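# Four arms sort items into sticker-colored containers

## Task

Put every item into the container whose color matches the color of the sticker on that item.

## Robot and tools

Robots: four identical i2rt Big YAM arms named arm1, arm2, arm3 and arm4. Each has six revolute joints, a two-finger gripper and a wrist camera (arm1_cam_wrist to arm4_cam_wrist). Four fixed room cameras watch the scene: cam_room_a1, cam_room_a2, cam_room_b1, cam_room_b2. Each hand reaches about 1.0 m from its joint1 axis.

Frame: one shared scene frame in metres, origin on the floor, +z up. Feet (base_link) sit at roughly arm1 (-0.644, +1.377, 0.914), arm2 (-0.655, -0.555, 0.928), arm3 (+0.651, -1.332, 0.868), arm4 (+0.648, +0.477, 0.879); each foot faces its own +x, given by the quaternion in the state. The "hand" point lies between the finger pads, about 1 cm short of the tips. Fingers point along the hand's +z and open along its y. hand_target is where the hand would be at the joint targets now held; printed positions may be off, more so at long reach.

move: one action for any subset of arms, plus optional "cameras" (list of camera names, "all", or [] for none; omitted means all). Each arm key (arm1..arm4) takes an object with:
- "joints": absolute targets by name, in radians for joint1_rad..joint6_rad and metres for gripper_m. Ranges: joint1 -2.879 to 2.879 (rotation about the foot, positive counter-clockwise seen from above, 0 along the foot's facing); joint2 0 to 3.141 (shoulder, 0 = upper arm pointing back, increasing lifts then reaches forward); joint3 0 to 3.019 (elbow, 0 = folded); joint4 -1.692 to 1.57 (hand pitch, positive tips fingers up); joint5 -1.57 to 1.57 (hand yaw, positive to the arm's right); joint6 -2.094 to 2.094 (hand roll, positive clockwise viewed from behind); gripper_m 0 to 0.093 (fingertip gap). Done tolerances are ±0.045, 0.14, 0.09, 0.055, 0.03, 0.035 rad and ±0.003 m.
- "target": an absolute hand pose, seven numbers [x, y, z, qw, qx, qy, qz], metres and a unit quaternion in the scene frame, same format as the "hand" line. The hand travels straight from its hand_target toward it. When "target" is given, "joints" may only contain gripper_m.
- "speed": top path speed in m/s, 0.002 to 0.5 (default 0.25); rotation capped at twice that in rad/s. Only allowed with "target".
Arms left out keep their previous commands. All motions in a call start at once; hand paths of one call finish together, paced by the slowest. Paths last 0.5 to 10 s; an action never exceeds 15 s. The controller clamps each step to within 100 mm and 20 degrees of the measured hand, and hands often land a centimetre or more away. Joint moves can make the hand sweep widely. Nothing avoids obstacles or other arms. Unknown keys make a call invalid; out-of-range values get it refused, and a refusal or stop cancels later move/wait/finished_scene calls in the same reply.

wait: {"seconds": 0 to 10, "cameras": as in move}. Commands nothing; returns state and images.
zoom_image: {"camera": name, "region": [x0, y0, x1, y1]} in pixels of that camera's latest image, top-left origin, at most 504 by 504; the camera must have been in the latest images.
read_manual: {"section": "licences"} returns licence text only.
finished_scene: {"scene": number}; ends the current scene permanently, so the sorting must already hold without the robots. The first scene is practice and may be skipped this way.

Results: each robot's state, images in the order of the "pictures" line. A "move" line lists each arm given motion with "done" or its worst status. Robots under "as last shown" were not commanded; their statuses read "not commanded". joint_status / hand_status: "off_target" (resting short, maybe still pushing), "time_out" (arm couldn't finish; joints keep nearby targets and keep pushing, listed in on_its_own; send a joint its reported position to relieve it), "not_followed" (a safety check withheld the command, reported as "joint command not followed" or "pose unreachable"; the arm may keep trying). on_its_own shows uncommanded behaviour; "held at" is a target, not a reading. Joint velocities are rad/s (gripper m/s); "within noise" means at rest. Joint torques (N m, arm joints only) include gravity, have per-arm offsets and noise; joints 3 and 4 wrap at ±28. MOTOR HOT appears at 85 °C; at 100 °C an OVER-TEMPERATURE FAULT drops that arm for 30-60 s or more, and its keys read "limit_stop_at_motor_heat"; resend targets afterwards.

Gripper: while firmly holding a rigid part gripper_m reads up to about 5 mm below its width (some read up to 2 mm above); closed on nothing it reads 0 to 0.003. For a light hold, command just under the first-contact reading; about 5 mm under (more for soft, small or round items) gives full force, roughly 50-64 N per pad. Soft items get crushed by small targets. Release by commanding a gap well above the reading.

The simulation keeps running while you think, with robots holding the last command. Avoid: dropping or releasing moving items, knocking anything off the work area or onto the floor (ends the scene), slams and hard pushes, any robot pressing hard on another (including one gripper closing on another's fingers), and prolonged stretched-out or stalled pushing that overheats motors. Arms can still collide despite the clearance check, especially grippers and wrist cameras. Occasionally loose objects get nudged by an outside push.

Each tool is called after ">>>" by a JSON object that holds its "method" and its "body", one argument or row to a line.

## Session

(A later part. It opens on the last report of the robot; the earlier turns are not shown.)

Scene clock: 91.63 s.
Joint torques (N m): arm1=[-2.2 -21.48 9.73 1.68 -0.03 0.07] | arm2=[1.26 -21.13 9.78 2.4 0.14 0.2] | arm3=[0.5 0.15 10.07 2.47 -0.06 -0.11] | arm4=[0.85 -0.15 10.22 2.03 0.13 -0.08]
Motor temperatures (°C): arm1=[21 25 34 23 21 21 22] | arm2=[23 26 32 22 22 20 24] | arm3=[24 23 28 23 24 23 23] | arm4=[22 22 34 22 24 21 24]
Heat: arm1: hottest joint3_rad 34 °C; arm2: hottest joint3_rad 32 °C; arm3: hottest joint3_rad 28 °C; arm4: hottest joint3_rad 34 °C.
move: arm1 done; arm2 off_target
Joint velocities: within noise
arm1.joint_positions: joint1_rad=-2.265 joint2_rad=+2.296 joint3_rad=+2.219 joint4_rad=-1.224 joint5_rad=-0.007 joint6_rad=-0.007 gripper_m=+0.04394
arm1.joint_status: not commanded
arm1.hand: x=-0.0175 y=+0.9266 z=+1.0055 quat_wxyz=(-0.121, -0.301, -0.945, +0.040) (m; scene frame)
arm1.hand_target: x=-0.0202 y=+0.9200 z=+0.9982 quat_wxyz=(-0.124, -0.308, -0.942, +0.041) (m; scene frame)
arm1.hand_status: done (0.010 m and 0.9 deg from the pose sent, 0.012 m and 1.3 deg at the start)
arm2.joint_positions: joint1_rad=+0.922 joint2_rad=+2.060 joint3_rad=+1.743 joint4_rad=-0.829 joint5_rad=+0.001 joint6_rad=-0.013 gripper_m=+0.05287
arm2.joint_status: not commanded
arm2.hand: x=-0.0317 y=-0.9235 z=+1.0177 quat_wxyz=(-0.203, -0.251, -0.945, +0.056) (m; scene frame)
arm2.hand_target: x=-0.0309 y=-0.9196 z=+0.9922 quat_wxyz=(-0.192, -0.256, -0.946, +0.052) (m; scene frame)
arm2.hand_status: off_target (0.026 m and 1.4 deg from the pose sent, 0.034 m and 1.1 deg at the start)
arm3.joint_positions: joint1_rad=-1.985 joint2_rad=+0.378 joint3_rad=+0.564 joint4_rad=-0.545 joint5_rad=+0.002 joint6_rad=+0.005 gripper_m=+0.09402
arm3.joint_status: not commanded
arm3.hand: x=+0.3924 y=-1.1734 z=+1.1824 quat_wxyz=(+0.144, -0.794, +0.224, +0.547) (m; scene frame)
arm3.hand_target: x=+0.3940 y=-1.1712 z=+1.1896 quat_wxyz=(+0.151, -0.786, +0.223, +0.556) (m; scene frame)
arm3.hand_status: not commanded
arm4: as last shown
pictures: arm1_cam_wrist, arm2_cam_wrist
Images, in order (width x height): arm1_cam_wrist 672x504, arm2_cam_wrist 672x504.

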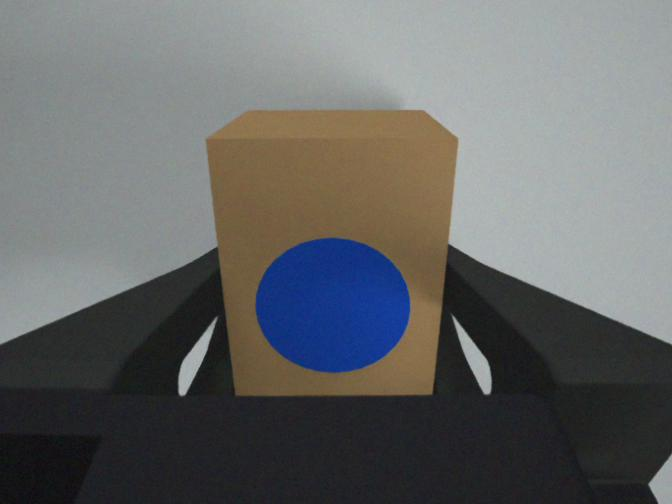

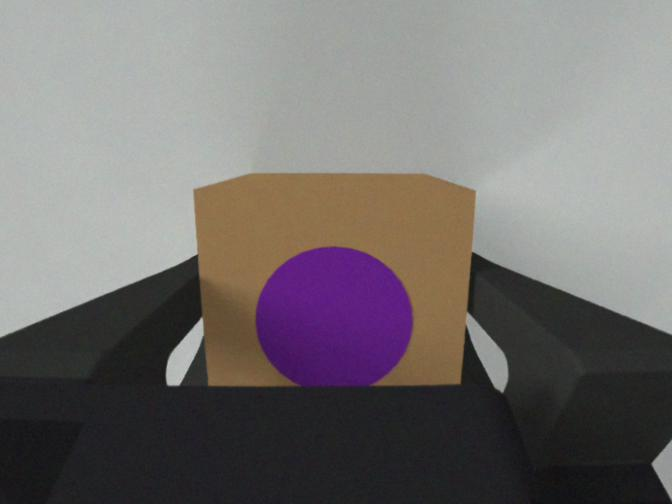

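>>> {"method": "move", "body": {
  "arm1": {"joints":{"gripper_m":0.093}},
  "arm2": {"joints":{"gripper_m":0.093}},
  "cameras": []
}}

>>> {"method": "move", "body": {
  "arm1": {"target":[-0.06,0.95,1.13,0.124,0.308,0.9423,-0.0405]},
  "arm2": {"target":[-0.07,-0.90,1.13,0.1925,0.2561,0.9459,-0.0521]},
  "cameras": []
}}

>>> {"method": "move", "body": {
  "arm1": {"target":[-0.40,1.20,1.17,-0.53,-0.253,-0.79,0.172],"speed":0.4},
  "arm2": {"target":[-0.404,-0.704,1.19,-0.552,-0.209,-0.793,0.152],"speed":0.4},
  "arm3": {"target":[0.12,-1.01,1.13,-0.0696,0.9304,-0.2598,-0.2493],"speed":0.4},
  "arm4": {"target":[0.12,0.84,1.13,-0.0765,0.9224,-0.2856,-0.2472],"speed":0.4},
  "cameras": ["arm3_cam_wrist","arm4_cam_wrist"]
}}

Scene clock: 126.60 s.
Joint torques (N m): arm1=[-1.73 -21.19 10.51 1.31 -0.09 0.09] | arm2=[1.26 -21.13 9.84 2.37 0.13 0.19] | arm3=[0.62 0.15 10.09 2.45 -0.06 -0.11] | arm4=[0.91 -0.26 10.36 2.02 0.15 -0.09]
Motor temperatures (°C): arm1=[21 26 33 23 21 21 22] | arm2=[23 28 31 22 22 20 24] | arm3=[24 23 28 23 24 23 23] | arm4=[22 22 35 22 24 21 24]
Heat: arm1: hottest joint3_rad 33 °C; arm2: hottest joint3_rad 31 °C; arm3: hottest joint3_rad 28 °C; arm4: hottest joint3_rad 35 °C.
move: arm1 done; arm2 done
Joint velocities: within noise
arm1.joint_positions: joint1_rad=-2.272 joint2_rad=+2.296 joint3_rad=+2.211 joint4_rad=-1.214 joint5_rad=-0.006 joint6_rad=-0.004 gripper_m=+0.09296
arm1.joint_status: all done
arm1.hand: x=-0.0205 y=+0.9222 z=+1.0024 quat_wxyz=(-0.122, -0.305, -0.944, +0.041) (m; scene frame)
arm1.hand_target: x=-0.0202 y=+0.9201 z=+0.9979 quat_wxyz=(-0.124, -0.308, -0.942, +0.040) (m; scene frame)
arm1.hand_status: not commanded
arm2.joint_positions: joint1_rad=+0.922 joint2_rad=+2.060 joint3_rad=+1.743 joint4_rad=-0.829 joint5_rad=+0.001 joint6_rad=-0.012 gripper_m=+0.09293
arm2.joint_status: all done
arm2.hand: x=-0.0317 y=-0.9235 z=+1.0177 quat_wxyz=(-0.203, -0.252, -0.945, +0.055) (m; scene frame)
arm2.hand_target: x=-0.0309 y=-0.9196 z=+0.9922 quat_wxyz=(-0.192, -0.256, -0.946, +0.052) (m; scene frame)
arm2.hand_status: not commanded
arm3, arm4: as last shown
pictures: none
No camera images: "cameras" was empty.

Scene clock: 127.90 s.
Joint torques (N m): arm1=[-2.02 -19.55 14.27 0.4 -0.07 0.04] | arm2=[1.08 -19.78 13.9 0.96 0.06 0.16] | arm3=[0.67 0.15 10.1 2.45 -0.06 -0.1] | arm4=[1.03 -0.21 10.26 2.14 0.15 -0.11]
Motor temperatures (°C): arm1=[21 26 34 23 21 21 22] | arm2=[23 28 31 22 22 20 24] | arm3=[24 23 28 23 24 23 23] | arm4=[22 22 35 22 24 21 24]
Heat: arm1: hottest joint3_rad 34 °C; arm2: hottest joint3_rad 31 °C; arm3: hottest joint3_rad 28 °C; arm4: hottest joint3_rad 35 °C.
move: arm1 off_target; arm2 done
Joint velocities: within noise
arm1.joint_positions: joint1_rad=-2.272 joint2_rad=+2.097 joint3_rad=+2.177 joint4_rad=-1.391 joint5_rad=-0.006 joint6_rad=-0.004 gripper_m=+0.09296
arm1.joint_status: not commanded
arm1.hand: x=-0.0635 y=+0.9549 z=+1.1203 quat_wxyz=(-0.116, -0.306, -0.944, +0.039) (m; scene frame)
arm1.hand_target: x=-0.0603 y=+0.9502 z=+1.1301 quat_wxyz=(-0.124, -0.308, -0.942, +0.041) (m; scene frame)
arm1.hand_status: off_target (0.011 m and 1.0 deg from the pose sent, 0.136 m and 0.4 deg at the start)
arm2.joint_positions: joint1_rad=+0.922 joint2_rad=+1.865 joint3_rad=+1.741 joint4_rad=-1.045 joint5_rad=+0.001 joint6_rad=-0.012 gripper_m=+0.09293
arm2.joint_status: not commanded
arm2.hand: x=-0.0769 y=-0.8973 z=+1.1279 quat_wxyz=(-0.193, -0.252, -0.947, +0.052) (m; scene frame)
arm2.hand_target: x=-0.0702 y=-0.8999 z=+1.1300 quat_wxyz=(-0.193, -0.256, -0.946, +0.052) (m; scene frame)
arm2.hand_status: done (0.008 m and 0.4 deg from the pose sent, 0.121 m and 1.4 deg at the start)
arm3, arm4: as last shown
pictures: none
No camera images: "cameras" was empty.

Scene clock: 129.83 s.
Joint torques (N m): arm1=[-2.73 4.01 12.49 1.33 -0.07 -0.01] | arm2=[0.73 1.26 10.91 1.95 -0.19 0.03] | arm3=[1.49 -18.32 13.83 0.55 0.11 -0.08] | arm4=[0.38 -17.9 12.57 0.47 0.22 -0.06]
Motor temperatures (°C): arm1=[21 26 34 23 21 21 22] | arm2=[23 28 31 22 22 20 24] | arm3=[24 23 29 23 24 23 23] | arm4=[22 22 35 22 24 21 24]
Heat: arm1: hottest joint3_rad 34 °C; arm2: hottest joint3_rad 31 °C; arm3: hottest joint3_rad 29 °C; arm4: hottest joint3_rad 35 °C.
move: arm1 done; arm2 off_target; arm3 off_target; arm4 off_target
Joint velocities: within noise
arm1.joint_positions: joint1_rad=-2.276 joint2_rad=+0.333 joint3_rad=+0.413 joint4_rad=-0.438 joint5_rad=-0.023 joint6_rad=-0.004 gripper_m=+0.09296
arm1.joint_status: not commanded
arm1.hand: x=-0.3987 y=+1.2027 z=+1.1727 quat_wxyz=(-0.538, -0.249, -0.787, +0.172) (m; scene frame)
arm1.hand_target: x=-0.4001 y=+1.2000 z=+1.1700 quat_wxyz=(-0.530, -0.253, -0.791, +0.172) (m; scene frame)
arm1.hand_status: done (0.004 m and 1.0 deg from the pose sent, 0.419 m and 53.7 deg at the start)
arm2.joint_positions: joint1_rad=+0.922 joint2_rad=+0.295 joint3_rad=+0.418 joint4_rad=-0.437 joint5_rad=-0.001 joint6_rad=-0.012 gripper_m=+0.09293
arm2.joint_status: not commanded
arm2.hand: x=-0.4039 y=-0.7048 z=+1.2045 quat_wxyz=(-0.567, -0.209, -0.782, +0.156) (m; scene frame)
arm2.hand_target: x=-0.4042 y=-0.7039 z=+1.1901 quat_wxyz=(-0.552, -0.209, -0.793, +0.152) (m; scene frame)
arm2.hand_status: off_target (0.015 m and 2.2 deg from the pose sent, 0.385 m and 46.8 deg at the start)
arm3.joint_positions: joint1_rad=-1.985 joint2_rad=+1.633 joint3_rad=+1.507 joint4_rad=-0.965 joint5_rad=+0.012 joint6_rad=+0.005 gripper_m=+0.09402
arm3.joint_status: not commanded
arm3.hand: x=+0.1310 y=-1.0175 z=+1.1007 quat_wxyz=(+0.061, -0.936, +0.262, +0.225) (m; scene frame)
arm3.hand_target: x=+0.1212 y=-1.0108 z=+1.1301 quat_wxyz=(+0.070, -0.930, +0.260, +0.250) (m; scene frame)
arm3.hand_status: off_target (0.032 m and 3.0 deg from the pose sent, 0.322 m and 38.9 deg at the start)
arm4.joint_positions: joint1_rad=+0.924 joint2_rad=+1.693 joint3_rad=+1.552 joint4_rad=-0.946 joint5_rad=+0.003 joint6_rad=+0.012 gripper_m=+0.09402
arm4.joint_status: not commanded
arm4.hand: x=+0.1279 y=+0.8285 z=+1.1075 quat_wxyz=(-0.067, +0.927, -0.289, -0.231) (m; scene frame)
arm4.hand_target: x=+0.1210 y=+0.8394 z=+1.1300 quat_wxyz=(-0.077, +0.923, -0.286, -0.248) (m; scene frame)
arm4.hand_status: off_target (0.027 m and 2.2 deg from the pose sent, 0.346 m and 38.6 deg at the start)
pictures: arm3_cam_wrist, arm4_cam_wrist
Images, in order (width x height): arm3_cam_wrist 672x504, arm4_cam_wrist 672x504.

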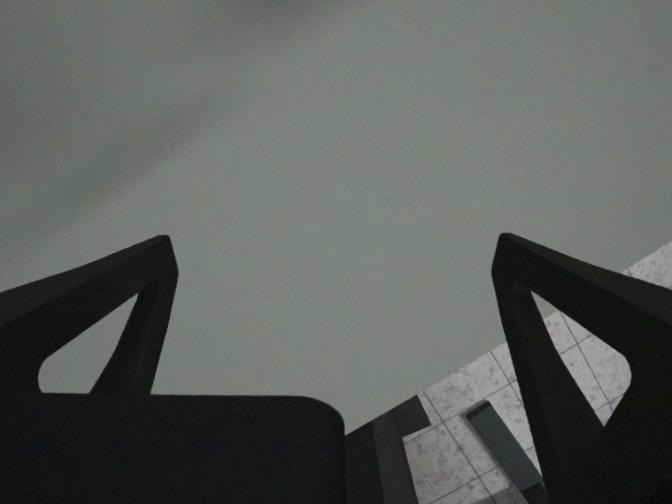

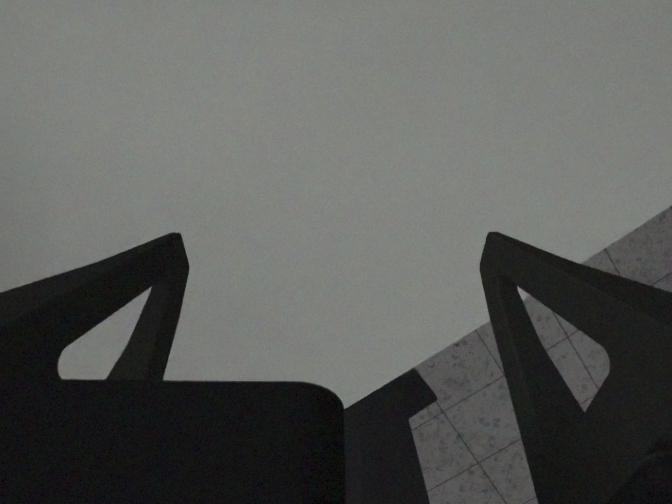

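>>> {"method": "move", "body": {
  "arm3": {"target":[0.02,-0.95,1.14,-0.0696,0.9304,-0.2598,-0.2493],"speed":0.4},
  "arm4": {"target":[0.03,0.9,1.14,-0.0765,0.9224,-0.2856,-0.2472],"speed":0.4},
  "cameras": ["arm3_cam_wrist","arm4_cam_wrist"]
}}

Scene clock: 134.70 s.
Joint torques (N m): arm1=[-2.61 4.25 12.4 1.35 -0.09 0.03] | arm2=[0.67 1.32 10.88 1.96 -0.18 0.03] | arm3=[1.49 -24.18 14 0.59 0.11 -0.08] | arm4=[0.32 -22.48 12.92 0.55 0.22 -0.06]
Motor temperatures (°C): arm1=[21 26 34 23 21 21 22] | arm2=[23 28 31 22 22 20 24] | arm3=[24 23 29 23 24 23 23] | arm4=[22 22 35 22 24 21 24]
Heat: arm1: hottest joint3_rad 34 °C; arm2: hottest joint3_rad 31 °C; arm3: hottest joint3_rad 29 °C; arm4: hottest joint3_rad 35 °C.
move: arm3 off_target; arm4 off_target
Joint velocities: within noise
arm1, arm2: as last shown
arm1.hand: x=-0.3986 y=+1.2028 z=+1.1727 quat_wxyz=(-0.538, -0.249, -0.787, +0.171) (m; scene frame)
arm1.hand_target: x=-0.4000 y=+1.2001 z=+1.1700 quat_wxyz=(-0.530, -0.253, -0.791, +0.172) (m; scene frame)
arm2.hand_target: x=-0.4041 y=-0.7040 z=+1.1901 quat_wxyz=(-0.552, -0.209, -0.793, +0.152) (m; scene frame)
arm3.joint_positions: joint1_rad=-1.985 joint2_rad=+1.966 joint3_rad=+1.997 joint4_rad=-1.124 joint5_rad=+0.012 joint6_rad=+0.005 gripper_m=+0.09402
arm3.joint_status: not commanded
arm3.hand: x=+0.0281 y=-0.9564 z=+1.1087 quat_wxyz=(+0.061, -0.937, +0.262, +0.224) (m; scene frame)
arm3.hand_target: x=+0.0213 y=-0.9508 z=+1.1400 quat_wxyz=(+0.070, -0.930, +0.260, +0.250) (m; scene frame)
arm3.hand_status: off_target (0.033 m and 3.1 deg from the pose sent, 0.136 m and 3.0 deg at the start)
arm4.joint_positions: joint1_rad=+0.924 joint2_rad=+1.999 joint3_rad=+2.029 joint4_rad=-1.111 joint5_rad=+0.004 joint6_rad=+0.012 gripper_m=+0.09402
arm4.joint_status: not commanded
arm4.hand: x=+0.0362 y=+0.8902 z=+1.1221 quat_wxyz=(-0.069, +0.926, -0.289, -0.234) (m; scene frame)
arm4.hand_target: x=+0.0309 y=+0.8995 z=+1.1398 quat_wxyz=(-0.077, +0.923, -0.286, -0.248) (m; scene frame)
arm4.hand_status: off_target (0.021 m and 1.9 deg from the pose sent, 0.125 m and 2.2 deg at the start)
pictures: arm3_cam_wrist, arm4_cam_wrist
Images, in order (width x height): arm3_cam_wrist 672x504, arm4_cam_wrist 672x504.

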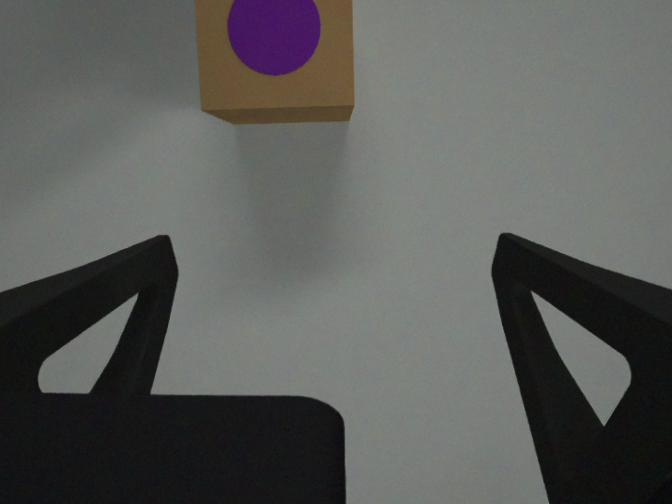

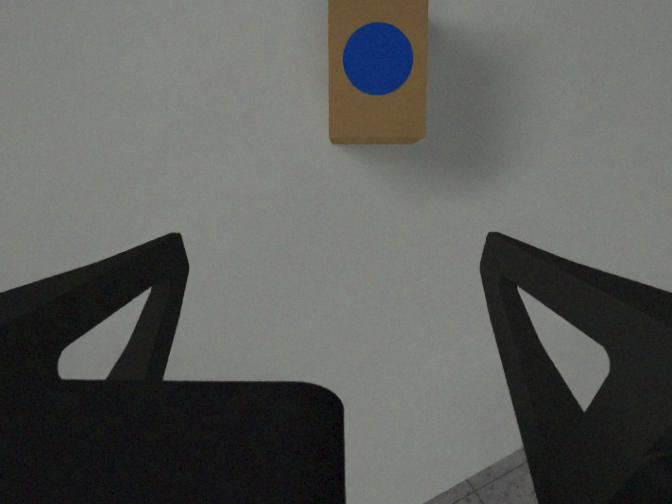

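>>> {"method": "move", "body": {
  "arm3": {"target":[-0.063,-0.929,1.095,-0.0696,0.9304,-0.2598,-0.2493],"speed":0.3},
  "arm4": {"target":[-0.026,0.958,1.085,-0.0765,0.9224,-0.2856,-0.2472],"speed":0.3},
  "cameras": ["arm3_cam_wrist","arm4_cam_wrist"]
}}

Scene clock: 150.83 s.
Joint torques (N m): arm1=[-2.61 4.01 12.59 1.43 -0.07 0.01] | arm2=[0.67 1.38 10.93 1.95 -0.18 0.02] | arm3=[2.32 -28.57 14.02 0.59 0.1 0.01] | arm4=[0.97 -26.81 12.66 0.47 -0.03 -0.1]
Motor temperatures (°C): arm1=[21 26 35 23 21 21 22] | arm2=[23 27 32 22 22 20 23] | arm3=[24 25 32 23 24 23 23] | arm4=[22 23 36 22 24 21 24]
Heat: arm1: hottest joint3_rad 35 °C; arm2: hottest joint3_rad 32 °C; arm3: hottest joint3_rad 32 °C; arm4: hottest joint3_rad 36 °C.
move: arm3 off_target; arm4 off_target
Joint velocities: within noise
arm1, arm2: as last shown
arm3.joint_positions: joint1_rad=-1.963 joint2_rad=+2.270 joint3_rad=+2.378 joint4_rad=-1.205 joint5_rad=+0.028 joint6_rad=+0.022 gripper_m=+0.09402
arm3.joint_status: not commanded
arm3.hand: x=-0.0518 y=-0.9272 z=+1.0601 quat_wxyz=(+0.064, -0.937, +0.262, +0.222) (m; scene frame)
arm3.hand_target: x=-0.0614 y=-0.9298 z=+1.0948 quat_wxyz=(+0.070, -0.930, +0.260, +0.250) (m; scene frame)
arm3.hand_status: off_target (0.037 m and 3.3 deg from the pose sent, 0.096 m and 3.1 deg at the start)
arm4.joint_positions: joint1_rad=+0.898 joint2_rad=+2.298 joint3_rad=+2.384 joint4_rad=-1.170 joint5_rad=-0.001 joint6_rad=-0.004 gripper_m=+0.09402
arm4.joint_status: not commanded
arm4.hand: x=-0.0198 y=+0.9524 z=+1.0646 quat_wxyz=(-0.071, +0.925, -0.293, -0.231) (m; scene frame)
arm4.hand_target: x=-0.0252 y=+0.9573 z=+1.0849 quat_wxyz=(-0.077, +0.923, -0.286, -0.248) (m; scene frame)
arm4.hand_status: off_target (0.022 m and 2.1 deg from the pose sent, 0.099 m and 1.8 deg at the start)
pictures: arm3_cam_wrist, arm4_cam_wrist
Images, in order (width x height): arm3_cam_wrist 672x504, arm4_cam_wrist 672x504.

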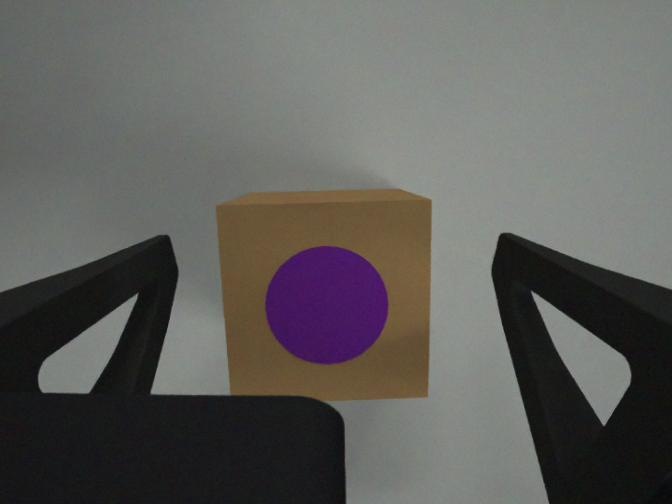

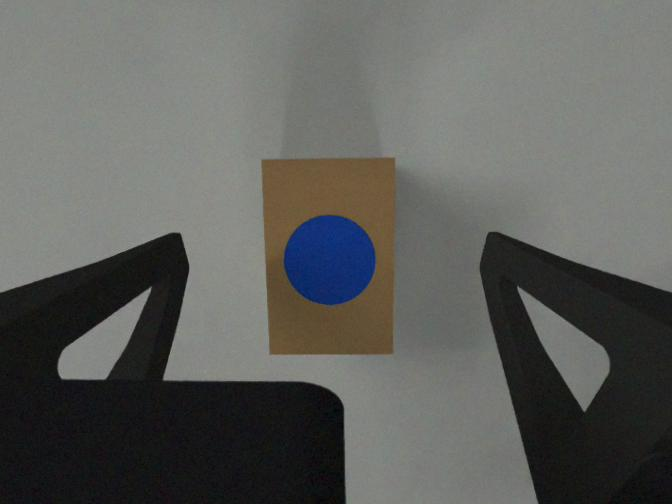

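>>> {"method": "move", "body": {
  "arm3": {"target":[-0.049,-0.939,1.05,-0.0696,0.9304,-0.2598,-0.2493],"speed":0.2},
  "arm4": {"target":[-0.025,0.956,1.033,-0.0765,0.9224,-0.2856,-0.2472],"speed":0.2},
  "cameras": ["arm3_cam_wrist","arm4_cam_wrist"]
}}

Scene clock: 157.00 s.
Joint torques (N m): arm1=[-2.14 3.78 12.64 1.39 -0.03 0.02] | arm2=[0.73 1.32 10.89 1.95 -0.18 0.03] | arm3=[2.26 -28.75 9.07 1.57 0.13 0.03] | arm4=[1.44 -28.4 9.52 1.39 -0.01 -0.09]
Motor temperatures (°C): arm1=[21 26 36 23 21 21 22] | arm2=[23 26 32 22 22 20 23] | arm3=[24 25 32 23 24 23 23] | arm4=[22 24 37 22 24 21 24]
Heat: arm1: hottest joint3_rad 36 °C; arm2: hottest joint3_rad 32 °C; arm3: hottest joint3_rad 32 °C; arm4: hottest joint3_rad 37 °C.
move: arm3 off_target; arm4 off_target
Joint velocities: within noise
arm1, arm2: as last shown
arm3.joint_positions: joint1_rad=-1.963 joint2_rad=+2.200 joint3_rad=+2.181 joint4_rad=-1.051 joint5_rad=+0.029 joint6_rad=+0.024 gripper_m=+0.09402
arm3.joint_status: not commanded
arm3.hand: x=-0.0433 y=-0.9323 z=+1.0353 quat_wxyz=(+0.067, -0.934, +0.262, +0.235) (m; scene frame)
arm3.hand_target: x=-0.0488 y=-0.9390 z=+1.0499 quat_wxyz=(+0.069, -0.930, +0.260, +0.249) (m; scene frame)
arm3.hand_status: off_target (0.017 m and 1.7 deg from the pose sent, 0.016 m and 3.3 deg at the start)
arm4.joint_positions: joint1_rad=+0.898 joint2_rad=+2.294 joint3_rad=+2.261 joint4_rad=-1.049 joint5_rad=-0.001 joint6_rad=-0.004 gripper_m=+0.09402
arm4.joint_status: not commanded
arm4.hand: x=-0.0206 y=+0.9527 z=+1.0204 quat_wxyz=(-0.071, +0.925, -0.293, -0.232) (m; scene frame)
arm4.hand_target: x=-0.0249 y=+0.9557 z=+1.0332 quat_wxyz=(-0.077, +0.923, -0.286, -0.247) (m; scene frame)
arm4.hand_status: off_target (0.014 m and 2.0 deg from the pose sent, 0.032 m and 2.1 deg at the start)
pictures: arm3_cam_wrist, arm4_cam_wrist
Images, in order (width x height): arm3_cam_wrist 672x504, arm4_cam_wrist 672x504.

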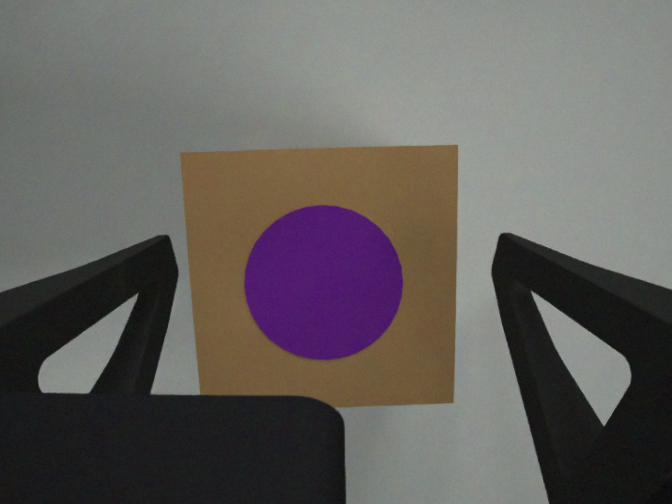

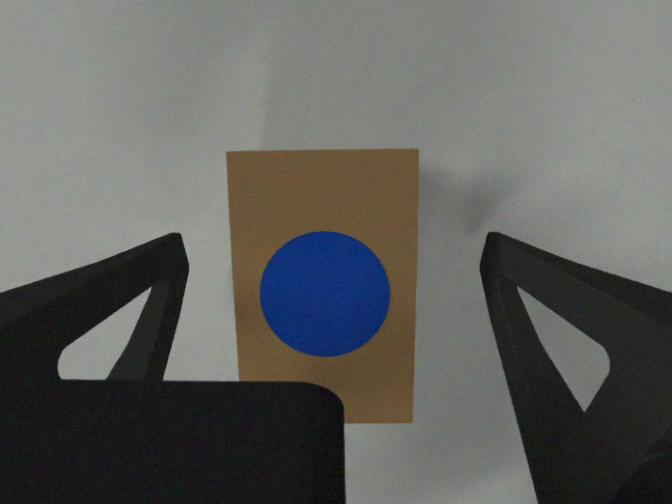

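>>> {"method": "move", "body": {
  "arm3": {"target":[-0.050,-0.943,1.032,-0.0696,0.9304,-0.2598,-0.2493],"speed":0.2},
  "arm4": {"target":[-0.025,0.956,1.020,-0.0765,0.9224,-0.2856,-0.2472],"speed":0.2},
  "cameras": []
}}

>>> {"method": "move", "body": {
  "arm3": {"joints":{"gripper_m":0.047}},
  "arm4": {"joints":{"gripper_m":0.036}},
  "cameras": ["arm3_cam_wrist","arm4_cam_wrist"]
}}

Scene clock: 162.63 s.
Joint torques (N m): arm1=[-2.78 4.72 12.4 1.22 -0.04 -0.01] | arm2=[0.79 1.26 10.92 1.95 -0.18 0.02] | arm3=[2.61 -27.93 8.69 1.52 0.12 0.01] | arm4=[1.08 -28.1 9.06 1.44 -0.03 -0.05]
Motor temperatures (°C): arm1=[21 26 36 23 21 21 22] | arm2=[23 26 32 22 22 20 23] | arm3=[24 26 32 23 24 23 23] | arm4=[22 25 38 22 24 21 24]
Heat: arm1: hottest joint3_rad 36 °C; arm2: hottest joint3_rad 32 °C; arm3: hottest joint3_rad 32 °C; arm4: hottest joint3_rad 38 °C.
move: arm3 off_target; arm4 done
Joint velocities: within noise
arm1, arm2: as last shown
arm2.hand_target: x=-0.4042 y=-0.7040 z=+1.1901 quat_wxyz=(-0.552, -0.209, -0.793, +0.152) (m; scene frame)
arm3.joint_positions: joint1_rad=-1.961 joint2_rad=+2.193 joint3_rad=+2.137 joint4_rad=-1.003 joint5_rad=+0.032 joint6_rad=+0.030 gripper_m=+0.09402
arm3.joint_status: not commanded
arm3.hand: x=-0.0436 y=-0.9330 z=+1.0240 quat_wxyz=(+0.069, -0.932, +0.264, +0.240) (m; scene frame)
arm3.hand_target: x=-0.0498 y=-0.9430 z=+1.0320 quat_wxyz=(+0.069, -0.930, +0.260, +0.249) (m; scene frame)
arm3.hand_status: off_target (0.014 m and 1.2 deg from the pose sent, 0.013 m and 1.7 deg at the start)
arm4.joint_positions: joint1_rad=+0.898 joint2_rad=+2.294 joint3_rad=+2.238 joint4_rad=-1.017 joint5_rad=-0.001 joint6_rad=-0.004 gripper_m=+0.09402
arm4.joint_status: not commanded
arm4.hand: x=-0.0221 y=+0.9537 z=+1.0131 quat_wxyz=(-0.073, +0.924, -0.293, -0.237) (m; scene frame)
arm4.hand_target: x=-0.0250 y=+0.9558 z=+1.0201 quat_wxyz=(-0.076, +0.923, -0.286, -0.247) (m; scene frame)
arm4.hand_status: done (0.008 m and 1.5 deg from the pose sent, 0.006 m and 2.0 deg at the start)
pictures: none
No camera images: "cameras" was empty.

Scene clock: 163.27 s.
Joint torques (N m): arm1=[-2.49 3.66 12.44 1.44 -0.11 0] | arm2=[0.67 1.32 10.92 1.94 -0.18 0.02] | arm3=[2.55 -28.22 8.66 1.57 0.11 0.01] | arm4=[0.85 -28.28 8.94 1.37 -0.01 -0.09]
Motor temperatures (°C): arm1=[21 25 36 23 21 21 22] | arm2=[23 26 32 22 22 20 23] | arm3=[24 26 32 23 24 23 23] | arm4=[22 25 38 22 24 21 24]
Heat: arm1: hottest joint3_rad 36 °C; arm2: hottest joint3_rad 32 °C; arm3: hottest joint3_rad 32 °C; arm4: hottest joint3_rad 38 °C.
move: arm3 off_target; arm4 off_target
Joint velocities: within noise
arm1, arm2: as last shown
arm3.joint_positions: joint1_rad=-1.961 joint2_rad=+2.193 joint3_rad=+2.137 joint4_rad=-1.003 joint5_rad=+0.032 joint6_rad=+0.030 gripper_m=+0.05292
arm3.joint_status: gripper_m off_target (ended at +0.05295, target +0.04700)
arm3.hand: x=-0.0437 y=-0.9332 z=+1.0240 quat_wxyz=(+0.069, -0.932, +0.264, +0.240) (m; scene frame)
arm3.hand_target: x=-0.0499 y=-0.9431 z=+1.0320 quat_wxyz=(+0.069, -0.930, +0.260, +0.249) (m; scene frame)
arm3.hand_status: not commanded
arm4.joint_positions: joint1_rad=+0.898 joint2_rad=+2.294 joint3_rad=+2.238 joint4_rad=-1.017 joint5_rad=-0.001 joint6_rad=-0.005 gripper_m=+0.04426
arm4.joint_status: gripper_m off_target (ended at +0.04428, target +0.03600)
arm4.hand: x=-0.0221 y=+0.9536 z=+1.0131 quat_wxyz=(-0.073, +0.924, -0.292, -0.237) (m; scene frame)
arm4.hand_target: x=-0.0250 y=+0.9558 z=+1.0201 quat_wxyz=(-0.077, +0.923, -0.286, -0.247) (m; scene frame)
arm4.hand_status: not commanded
pictures: arm3_cam_wrist, arm4_cam_wrist
Images, in order (width x height): arm3_cam_wrist 672x504, arm4_cam_wrist 672x504.

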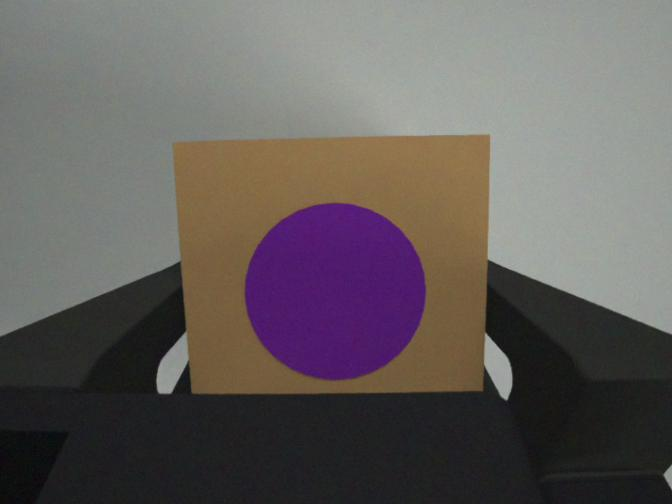

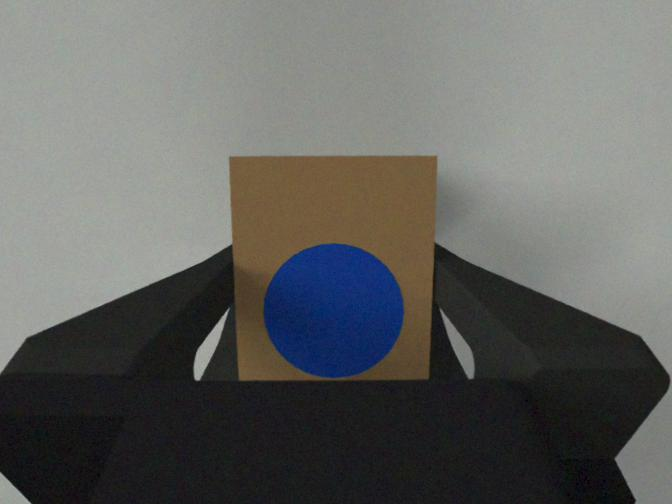

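>>> {"method": "move", "body": {
  "arm3": {"target":[-0.030,-0.940,1.145,-0.0696,0.9304,-0.2598,-0.2493],"speed":0.25},
  "arm4": {"target":[-0.015,0.945,1.140,-0.0765,0.9224,-0.2856,-0.2472],"speed":0.25},
  "cameras": []
}}

>>> {"method": "move", "body": {
  "arm3": {"target":[0.392,-1.173,1.19,0.144,-0.794,0.224,0.547],"speed":0.4},
  "arm4": {"target":[0.40,0.647,1.2,-0.1696,0.782,-0.242,-0.548],"speed":0.4},
  "cameras": ["arm3_cam_wrist","arm4_cam_wrist"]
}}

>>> {"method": "move", "body": {
  "arm3": {"joints":{"joint1_rad":0.0}},
  "arm4": {"joints":{"joint1_rad":-0.5}},
  "cameras": []
}}

>>> {"method": "move", "body": {
  "arm3": {"joints":{"joint1_rad":1.785}},
  "arm4": {"joints":{"joint1_rad":-1.90}},
  "cameras": ["arm3_cam_wrist","arm4_cam_wrist","cam_room_b1","cam_room_b2"]
}}

Scene clock: 173.87 s.
Joint torques (N m): arm1=[-2.55 3.84 12.44 1.21 -0.08 -0.02] | arm2=[0.67 1.14 10.89 1.94 -0.18 0.02] | arm3=[1.32 -26.05 13.49 0.69 -0.06 -0.12] | arm4=[1.08 -26.7 12.22 0.44 0.09 -0.03]
Motor temperatures (°C): arm1=[21 25 36 23 21 21 22] | arm2=[23 26 32 22 22 20 23] | arm3=[24 26 32 23 24 23 24] | arm4=[22 27 38 22 24 21 25]
Heat: arm1: hottest joint3_rad 36 °C; arm2: hottest joint3_rad 32 °C; arm3: hottest joint3_rad 32 °C; arm4: hottest joint3_rad 38 °C.
move: arm3 off_target; arm4 off_target
Joint velocities: within noise
arm1, arm2: as last shown
arm3.joint_positions: joint1_rad=-1.961 joint2_rad=+2.144 joint3_rad=+2.317 joint4_rad=-1.256 joint5_rad=+0.029 joint6_rad=+0.030 gripper_m=+0.05292
arm3.joint_status: not commanded
arm3.hand: x=-0.0234 y=-0.9440 z=+1.1219 quat_wxyz=(+0.065, -0.935, +0.264, +0.229) (m; scene frame)
arm3.hand_target: x=-0.0290 y=-0.9406 z=+1.1448 quat_wxyz=(+0.070, -0.930, +0.260, +0.250) (m; scene frame)
arm3.hand_status: off_target (0.024 m and 2.5 deg from the pose sent, 0.122 m and 1.2 deg at the start)
arm4.joint_positions: joint1_rad=+0.898 joint2_rad=+2.270 joint3_rad=+2.483 joint4_rad=-1.295 joint5_rad=-0.001 joint6_rad=-0.005 gripper_m=+0.04426
arm4.joint_status: not commanded
arm4.hand: x=-0.0086 y=+0.9447 z=+1.1209 quat_wxyz=(-0.071, +0.925, -0.293, -0.232) (m; scene frame)
arm4.hand_target: x=-0.0144 y=+0.9444 z=+1.1399 quat_wxyz=(-0.077, +0.923, -0.286, -0.248) (m; scene frame)
arm4.hand_status: off_target (0.020 m and 2.0 deg from the pose sent, 0.127 m and 1.5 deg at the start)
pictures: none
No camera images: "cameras" was empty.

Scene clock: 176.00 s.
Joint torques (N m): arm1=[-2.61 3.37 12.6 1.51 -0.05 0.03] | arm2=[0.73 1.32 10.93 1.96 -0.19 0.03] | arm3=[0.15 1.26 9.69 1.72 -0.1 -0.12] | arm4=[1.55 1.32 9.8 1.22 0.22 0.11]
Motor temperatures (°C): arm1=[21 25 36 23 21 21 22] | arm2=[23 26 32 22 22 20 23] | arm3=[24 26 32 23 24 23 24] | arm4=[22 27 38 22 24 21 25]
Heat: arm1: hottest joint3_rad 36 °C; arm2: hottest joint3_rad 32 °C; arm3: hottest joint3_rad 32 °C; arm4: hottest joint3_rad 38 °C.
move: arm3 done; arm4 done
Joint velocities: within noise
arm1, arm2: as last shown
arm3.joint_positions: joint1_rad=-1.970 joint2_rad=+0.384 joint3_rad=+0.588 joint4_rad=-0.558 joint5_rad=+0.004 joint6_rad=+0.015 gripper_m=+0.05291
arm3.joint_status: not commanded
arm3.hand: x=+0.3902 y=-1.1766 z=+1.1923 quat_wxyz=(+0.139, -0.792, +0.222, +0.551) (m; scene frame)
arm3.hand_target: x=+0.3920 y=-1.1731 z=+1.1900 quat_wxyz=(+0.144, -0.794, +0.224, +0.547) (m; scene frame)
arm3.hand_status: done (0.005 m and 0.8 deg from the pose sent, 0.479 m and 41.3 deg at the start)
arm4.joint_positions: joint1_rad=+0.925 joint2_rad=+0.369 joint3_rad=+0.561 joint4_rad=-0.530 joint5_rad=+0.015 joint6_rad=-0.005 gripper_m=+0.04426
arm4.joint_status: not commanded
arm4.hand: x=+0.4016 y=+0.6478 z=+1.2014 quat_wxyz=(-0.173, +0.779, -0.241, -0.552) (m; scene frame)
arm4.hand_target: x=+0.4000 y=+0.6470 z=+1.1999 quat_wxyz=(-0.170, +0.782, -0.242, -0.548) (m; scene frame)
arm4.hand_status: done (0.002 m and 0.7 deg from the pose sent, 0.512 m and 41.9 deg at the start)
pictures: arm3_cam_wrist, arm4_cam_wrist
Images, in order (width x height): arm3_cam_wrist 672x504, arm4_cam_wrist 672x504.

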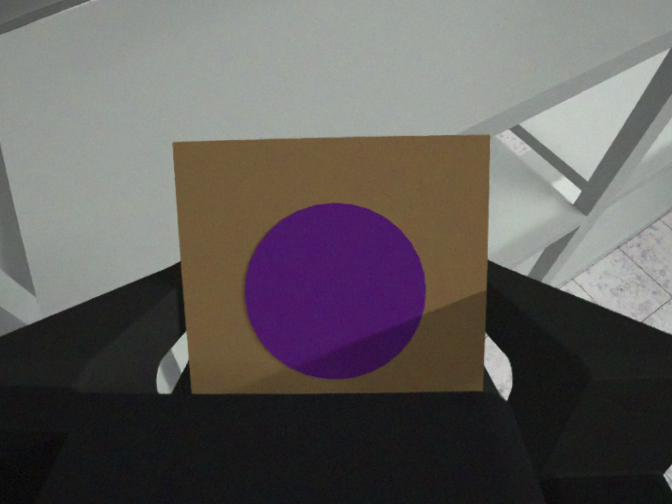

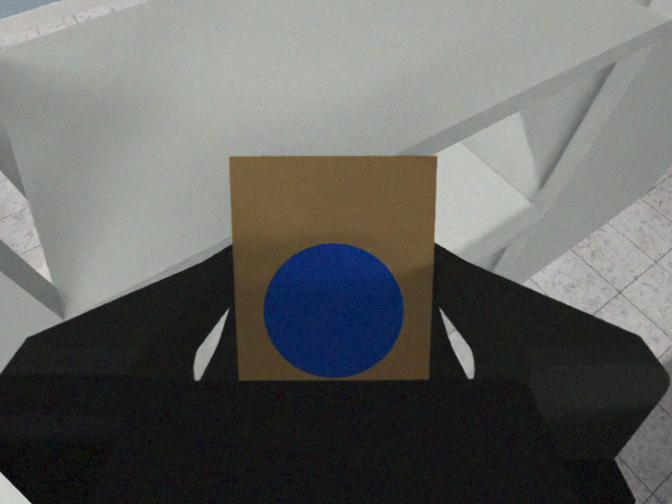

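Scene clock: 177.97 s.
Joint torques (N m): arm1=[-2.26 4.01 12.44 1.44 -0.03 0.02] | arm2=[0.79 1.32 10.91 1.96 -0.18 0.03] | arm3=[1.96 1.44 9.72 1.73 0.09 -0.11] | arm4=[0.85 1.67 9.81 1.18 0.07 0.11]
Motor temperatures (°C): arm1=[21 25 36 23 21 21 22] | arm2=[23 26 32 22 22 20 23] | arm3=[24 26 32 23 24 23 24] | arm4=[22 27 38 22 24 21 25]
Heat: arm1: hottest joint3_rad 36 °C; arm2: hottest joint3_rad 32 °C; arm3: hottest joint3_rad 32 °C; arm4: hottest joint3_rad 38 °C.
move: arm3 done; arm4 done
Joint velocities: within noise
arm1.joint_positions: joint1_rad=-2.276 joint2_rad=+0.333 joint3_rad=+0.413 joint4_rad=-0.438 joint5_rad=-0.023 joint6_rad=-0.004 gripper_m=+0.09296
arm1.joint_status: not commanded
arm1.hand: x=-0.3986 y=+1.2028 z=+1.1727 quat_wxyz=(-0.538, -0.249, -0.787, +0.171) (m; scene frame)
arm1.hand_target: x=-0.4000 y=+1.2001 z=+1.1700 quat_wxyz=(-0.530, -0.253, -0.791, +0.172) (m; scene frame)
arm1.hand_status: not commanded
arm2.joint_positions: joint1_rad=+0.922 joint2_rad=+0.295 joint3_rad=+0.418 joint4_rad=-0.437 joint5_rad=-0.001 joint6_rad=-0.012 gripper_m=+0.09293
arm2.joint_status: not commanded
arm2.hand: x=-0.4039 y=-0.7048 z=+1.2045 quat_wxyz=(-0.567, -0.209, -0.782, +0.156) (m; scene frame)
arm2.hand_target: x=-0.4042 y=-0.7040 z=+1.1901 quat_wxyz=(-0.552, -0.209, -0.793, +0.152) (m; scene frame)
arm2.hand_status: not commanded
arm3.joint_positions: joint1_rad=-0.010 joint2_rad=+0.384 joint3_rad=+0.588 joint4_rad=-0.558 joint5_rad=+0.000 joint6_rad=+0.013 gripper_m=+0.05289
arm3.joint_status: all done
arm3.hand: x=+0.6108 y=-1.6252 z=+1.1987 quat_wxyz=(-0.384, -0.618, -0.534, +0.430) (m; scene frame)
arm3.hand_target: x=+0.6135 y=-1.6258 z=+1.1965 quat_wxyz=(-0.383, -0.615, -0.540, +0.428) (m; scene frame)
arm3.hand_status: not commanded
arm4.joint_positions: joint1_rad=-0.499 joint2_rad=+0.369 joint3_rad=+0.561 joint4_rad=-0.530 joint5_rad=+0.020 joint6_rad=-0.005 gripper_m=+0.04426
arm4.joint_status: all done
arm4.hand: x=+0.7813 y=+0.7480 z=+1.1992 quat_wxyz=(-0.491, +0.434, -0.693, -0.301) (m; scene frame)
arm4.hand_target: x=+0.7819 y=+0.7487 z=+1.1978 quat_wxyz=(-0.486, +0.433, -0.697, -0.300) (m; scene frame)
arm4.hand_status: not commanded
pictures: none
No camera images: "cameras" was empty.

Scene clock: 179.87 s.
Joint torques (N m): arm1=[-3.19 3.55 12.52 1.28 -0.08 0.01] | arm2=[0.73 1.2 10.91 1.94 -0.19 0.02] | arm3=[1.85 1.2 9.69 1.73 0.06 -0.11] | arm4=[0.62 1.85 9.66 1.26 0.04 0.09]
Motor temperatures (°C): arm1=[21 25 36 23 21 21 22] | arm2=[23 26 32 22 22 20 23] | arm3=[24 26 32 23 24 23 24] | arm4=[22 27 38 22 24 21 25]
Heat: arm1: hottest joint3_rad 36 °C; arm2: hottest joint3_rad 32 °C; arm3: hottest joint3_rad 32 °C; arm4: hottest joint3_rad 38 °C.
move: arm3 done; arm4 done
Joint velocities: within noise
arm1, arm2: as last shown
arm3.joint_positions: joint1_rad=+1.775 joint2_rad=+0.384 joint3_rad=+0.588 joint4_rad=-0.558 joint5_rad=+0.001 joint6_rad=+0.013 gripper_m=+0.05289
arm3.joint_status: all done
arm3.hand: x=+0.9503 y=-1.3026 z=+1.1947 quat_wxyz=(-0.571, +0.033, -0.820, -0.021) (m; scene frame)
arm3.hand_target: x=+0.9503 y=-1.2998 z=+1.1924 quat_wxyz=(-0.568, +0.039, -0.822, -0.022) (m; scene frame)
arm3.hand_status: not commanded
arm4.joint_positions: joint1_rad=-1.899 joint2_rad=+0.369 joint3_rad=+0.561 joint4_rad=-0.530 joint5_rad=+0.020 joint6_rad=-0.005 gripper_m=+0.04426
arm4.joint_status: all done
arm4.hand: x=+0.9375 y=+0.3943 z=+1.1997 quat_wxyz=(-0.570, -0.113, -0.809, +0.089) (m; scene frame)
arm4.hand_target: x=+0.9382 y=+0.3938 z=+1.1982 quat_wxyz=(-0.565, -0.116, -0.812, +0.087) (m; scene frame)
arm4.hand_status: not commanded
pictures: arm3_cam_wrist, arm4_cam_wrist, cam_room_b1, cam_room_b2
Images, in order (width x height): arm3_cam_wrist 672x504, arm4_cam_wrist 672x504, cam_room_b1 672x504, cam_room_b2 672x504.

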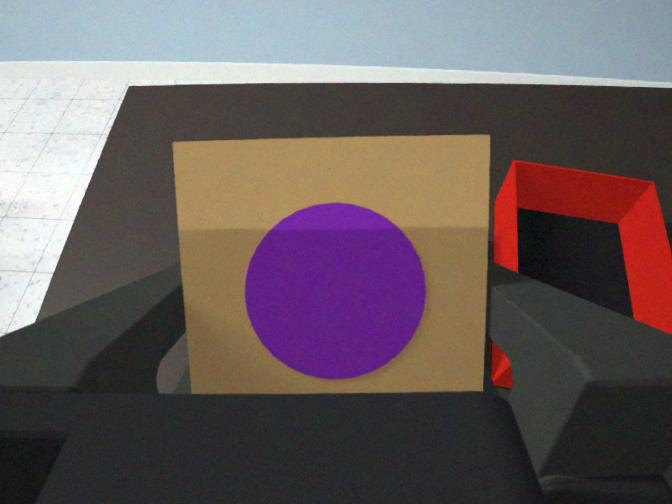

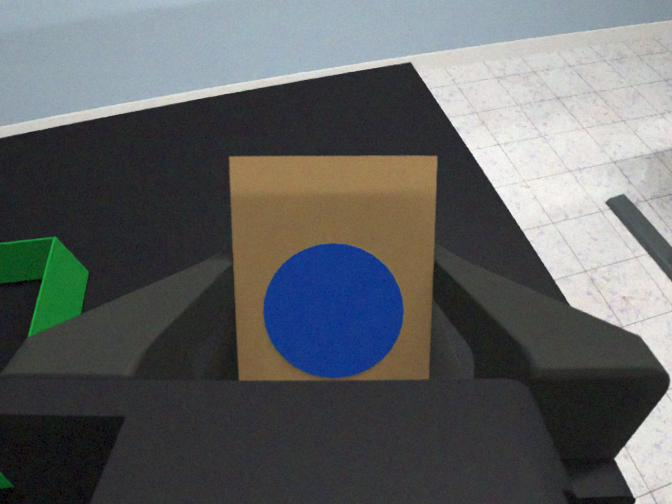

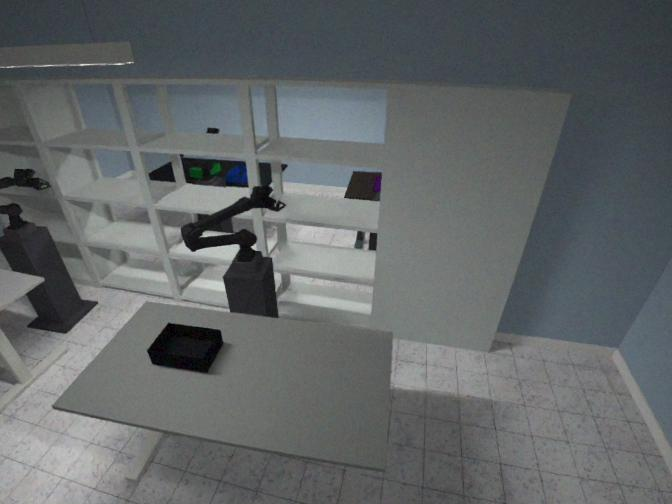

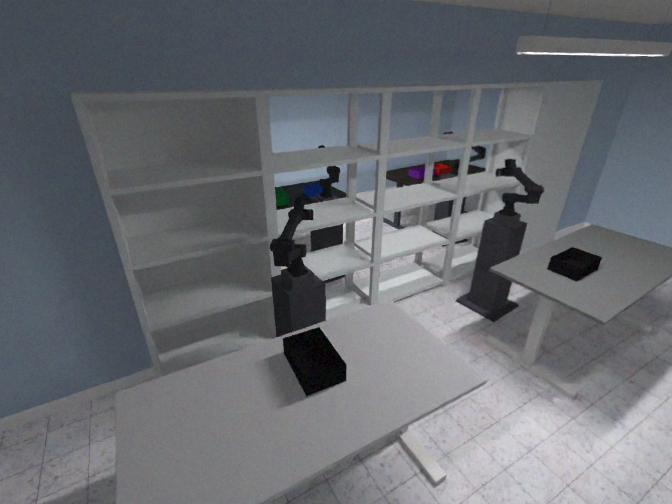

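>>> {"method": "move", "body": {
  "arm3": {"target":[1.20,-1.28,0.95,-0.2585,0.0455,-0.9649,-0.0122],"speed":0.4},
  "arm4": {"target":[1.14,0.34,0.93,0.2564,0.1311,0.9569,-0.0351],"speed":0.4},
  "cameras": ["arm3_cam_wrist","arm4_cam_wrist","cam_room_a1","cam_room_a2"]
}}

Scene clock: 186.07 s.
Joint torques (N m): arm1=[-2.67 3.9 12.48 1.42 -0.03 0.02] | arm2=[0.73 1.32 10.91 1.96 -0.18 0.03] | arm3=[1.38 -16.73 11.12 0.73 -0.06 -0.12] | arm4=[0.91 -14.51 9.29 0.53 -0.02 0.08]
Motor temperatures (°C): arm1=[21 25 36 23 21 21 22] | arm2=[23 25 32 22 22 20 23] | arm3=[24 26 31 23 24 23 24] | arm4=[22 26 38 22 24 21 25]
Heat: arm1: hottest joint3_rad 36 °C; arm2: hottest joint3_rad 32 °C; arm3: hottest joint3_rad 31 °C; arm4: hottest joint3_rad 38 °C.
move: arm3 off_target; arm4 off_target
Joint velocities: within noise
arm1, arm2: as last shown
arm3.joint_positions: joint1_rad=+1.775 joint2_rad=+1.636 joint3_rad=+0.996 joint4_rad=-0.462 joint5_rad=-0.012 joint6_rad=+0.010 gripper_m=+0.05289
arm3.joint_status: not commanded
arm3.hand: x=+1.1809 y=-1.2847 z=+0.9244 quat_wxyz=(-0.233, +0.039, -0.972, -0.010) (m; scene frame)
arm3.hand_target: x=+1.1988 y=-1.2801 z=+0.9503 quat_wxyz=(-0.259, +0.045, -0.965, -0.012) (m; scene frame)
arm3.hand_status: off_target (0.032 m and 3.2 deg from the pose sent, 0.350 m and 39.7 deg at the start)
arm4.joint_positions: joint1_rad=-1.899 joint2_rad=+1.583 joint3_rad=+0.850 joint4_rad=-0.345 joint5_rad=-0.001 joint6_rad=-0.005 gripper_m=+0.04426
arm4.joint_status: not commanded
arm4.hand: x=+1.1244 y=+0.3446 z=+0.9132 quat_wxyz=(-0.240, -0.128, -0.962, +0.035) (m; scene frame)
arm4.hand_target: x=+1.1394 y=+0.3402 z=+0.9303 quat_wxyz=(-0.257, -0.131, -0.957, +0.035) (m; scene frame)
arm4.hand_status: off_target (0.023 m and 2.0 deg from the pose sent, 0.342 m and 40.4 deg at the start)
pictures: arm3_cam_wrist, arm4_cam_wrist, cam_room_a1, cam_room_a2
Images, in order (width x height): arm3_cam_wrist 672x504, arm4_cam_wrist 672x504, cam_room_a1 672x504, cam_room_a2 672x504.

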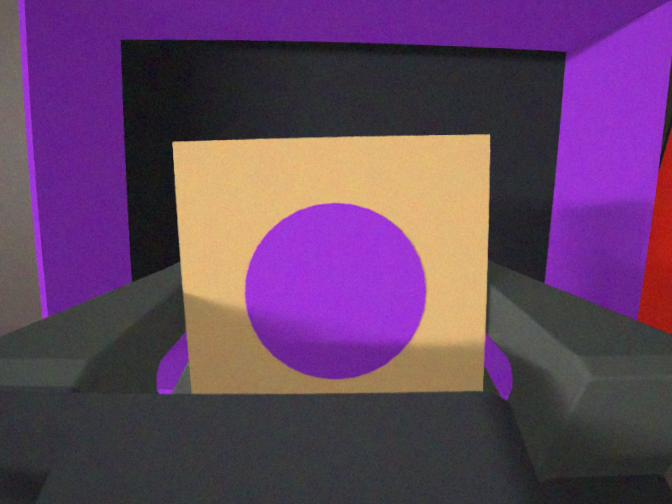

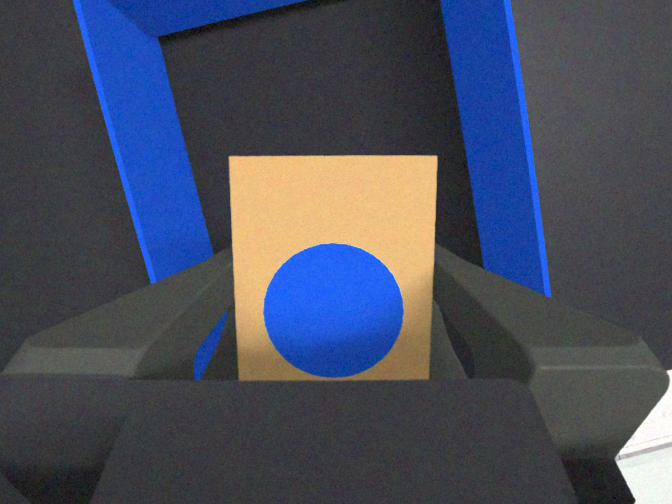

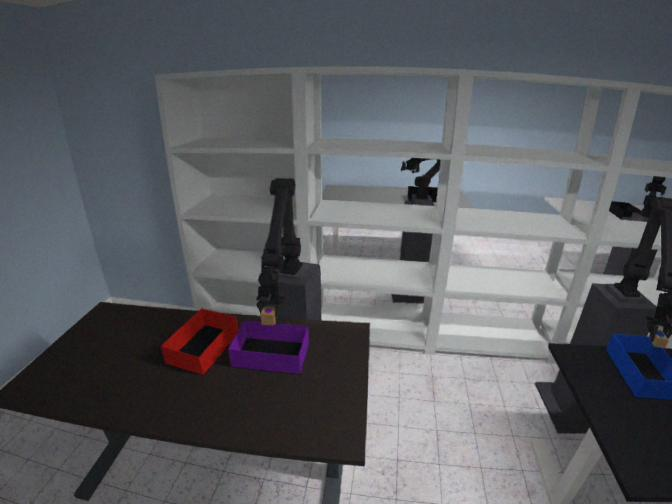

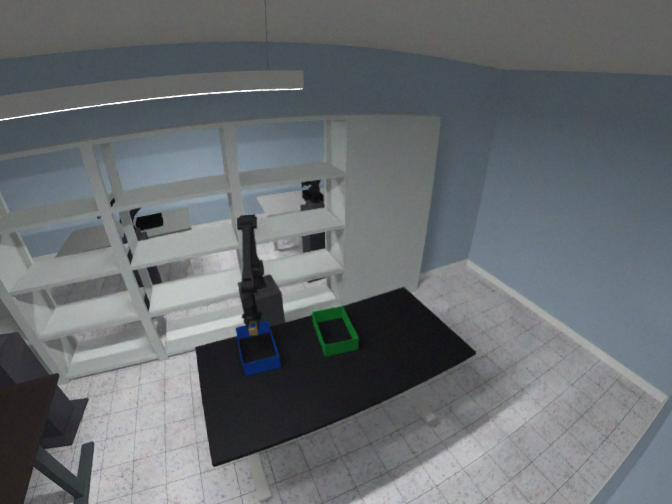

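>>> {"method": "move", "body": {
  "arm3": {"target":[1.217,-1.277,0.80,-0.2585,0.0455,-0.9649,-0.0122],"speed":0.3},
  "arm4": {"target":[1.16,0.327,0.785,0.2564,0.1311,0.9569,-0.0351],"speed":0.3},
  "cameras": ["arm3_cam_wrist","arm4_cam_wrist"]
}}

Scene clock: 198.47 s.
Joint torques (N m): arm1=[-2.67 3.84 12.6 1.29 -0.04 0.01] | arm2=[0.73 1.2 10.89 1.94 -0.17 0.02] | arm3=[1.85 -19.55 6.06 1.63 0.07 -0.07] | arm4=[0.26 -17.14 6.48 1.5 -0.05 -0.01]
Motor temperatures (°C): arm1=[21 25 37 23 21 21 22] | arm2=[23 25 32 22 22 20 23] | arm3=[24 26 31 23 24 23 24] | arm4=[22 26 37 22 24 21 26]
Heat: arm1: hottest joint3_rad 37 °C; arm2: hottest joint3_rad 32 °C; arm3: hottest joint3_rad 31 °C; arm4: hottest joint3_rad 37 °C.
move: arm3 off_target; arm4 off_target
Joint velocities: within noise
arm1, arm2: as last shown
arm3.joint_positions: joint1_rad=+1.775 joint2_rad=+1.967 joint3_rad=+0.988 joint4_rad=-0.108 joint5_rad=-0.012 joint6_rad=+0.009 gripper_m=+0.05289
arm3.joint_status: not commanded
arm3.hand: x=+1.2068 y=-1.2845 z=+0.7863 quat_wxyz=(-0.239, +0.039, -0.970, -0.010) (m; scene frame)
arm3.hand_target: x=+1.2168 y=-1.2770 z=+0.8001 quat_wxyz=(-0.258, +0.046, -0.965, -0.012) (m; scene frame)
arm3.hand_status: off_target (0.019 m and 2.4 deg from the pose sent, 0.130 m and 3.2 deg at the start)
arm4.joint_positions: joint1_rad=-1.909 joint2_rad=+1.964 joint3_rad=+0.854 joint4_rad=+0.010 joint5_rad=-0.007 joint6_rad=-0.005 gripper_m=+0.04426
arm4.joint_status: not commanded
arm4.hand: x=+1.1385 y=+0.3358 z=+0.7702 quat_wxyz=(-0.229, -0.132, -0.964, +0.032) (m; scene frame)
arm4.hand_target: x=+1.1591 y=+0.3270 z=+0.7856 quat_wxyz=(-0.256, -0.131, -0.957, +0.035) (m; scene frame)
arm4.hand_status: off_target (0.028 m and 3.2 deg from the pose sent, 0.134 m and 2.1 deg at the start)
pictures: arm3_cam_wrist, arm4_cam_wrist
Images, in order (width x height): arm3_cam_wrist 672x504, arm4_cam_wrist 672x504.

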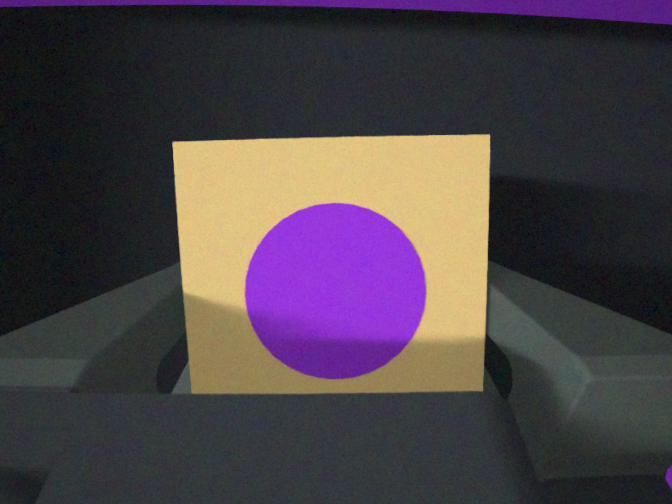

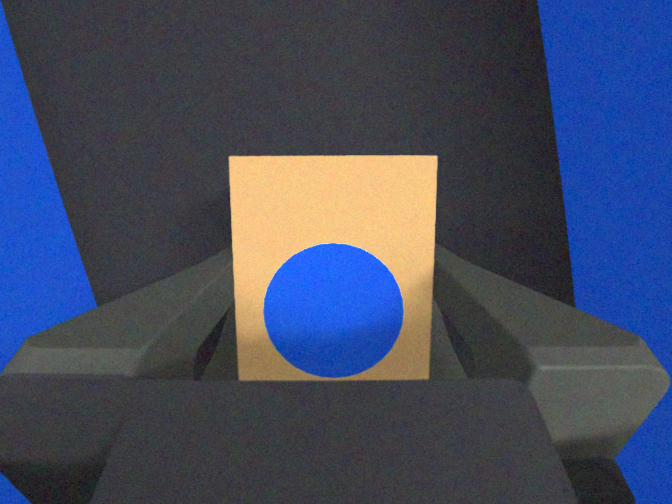

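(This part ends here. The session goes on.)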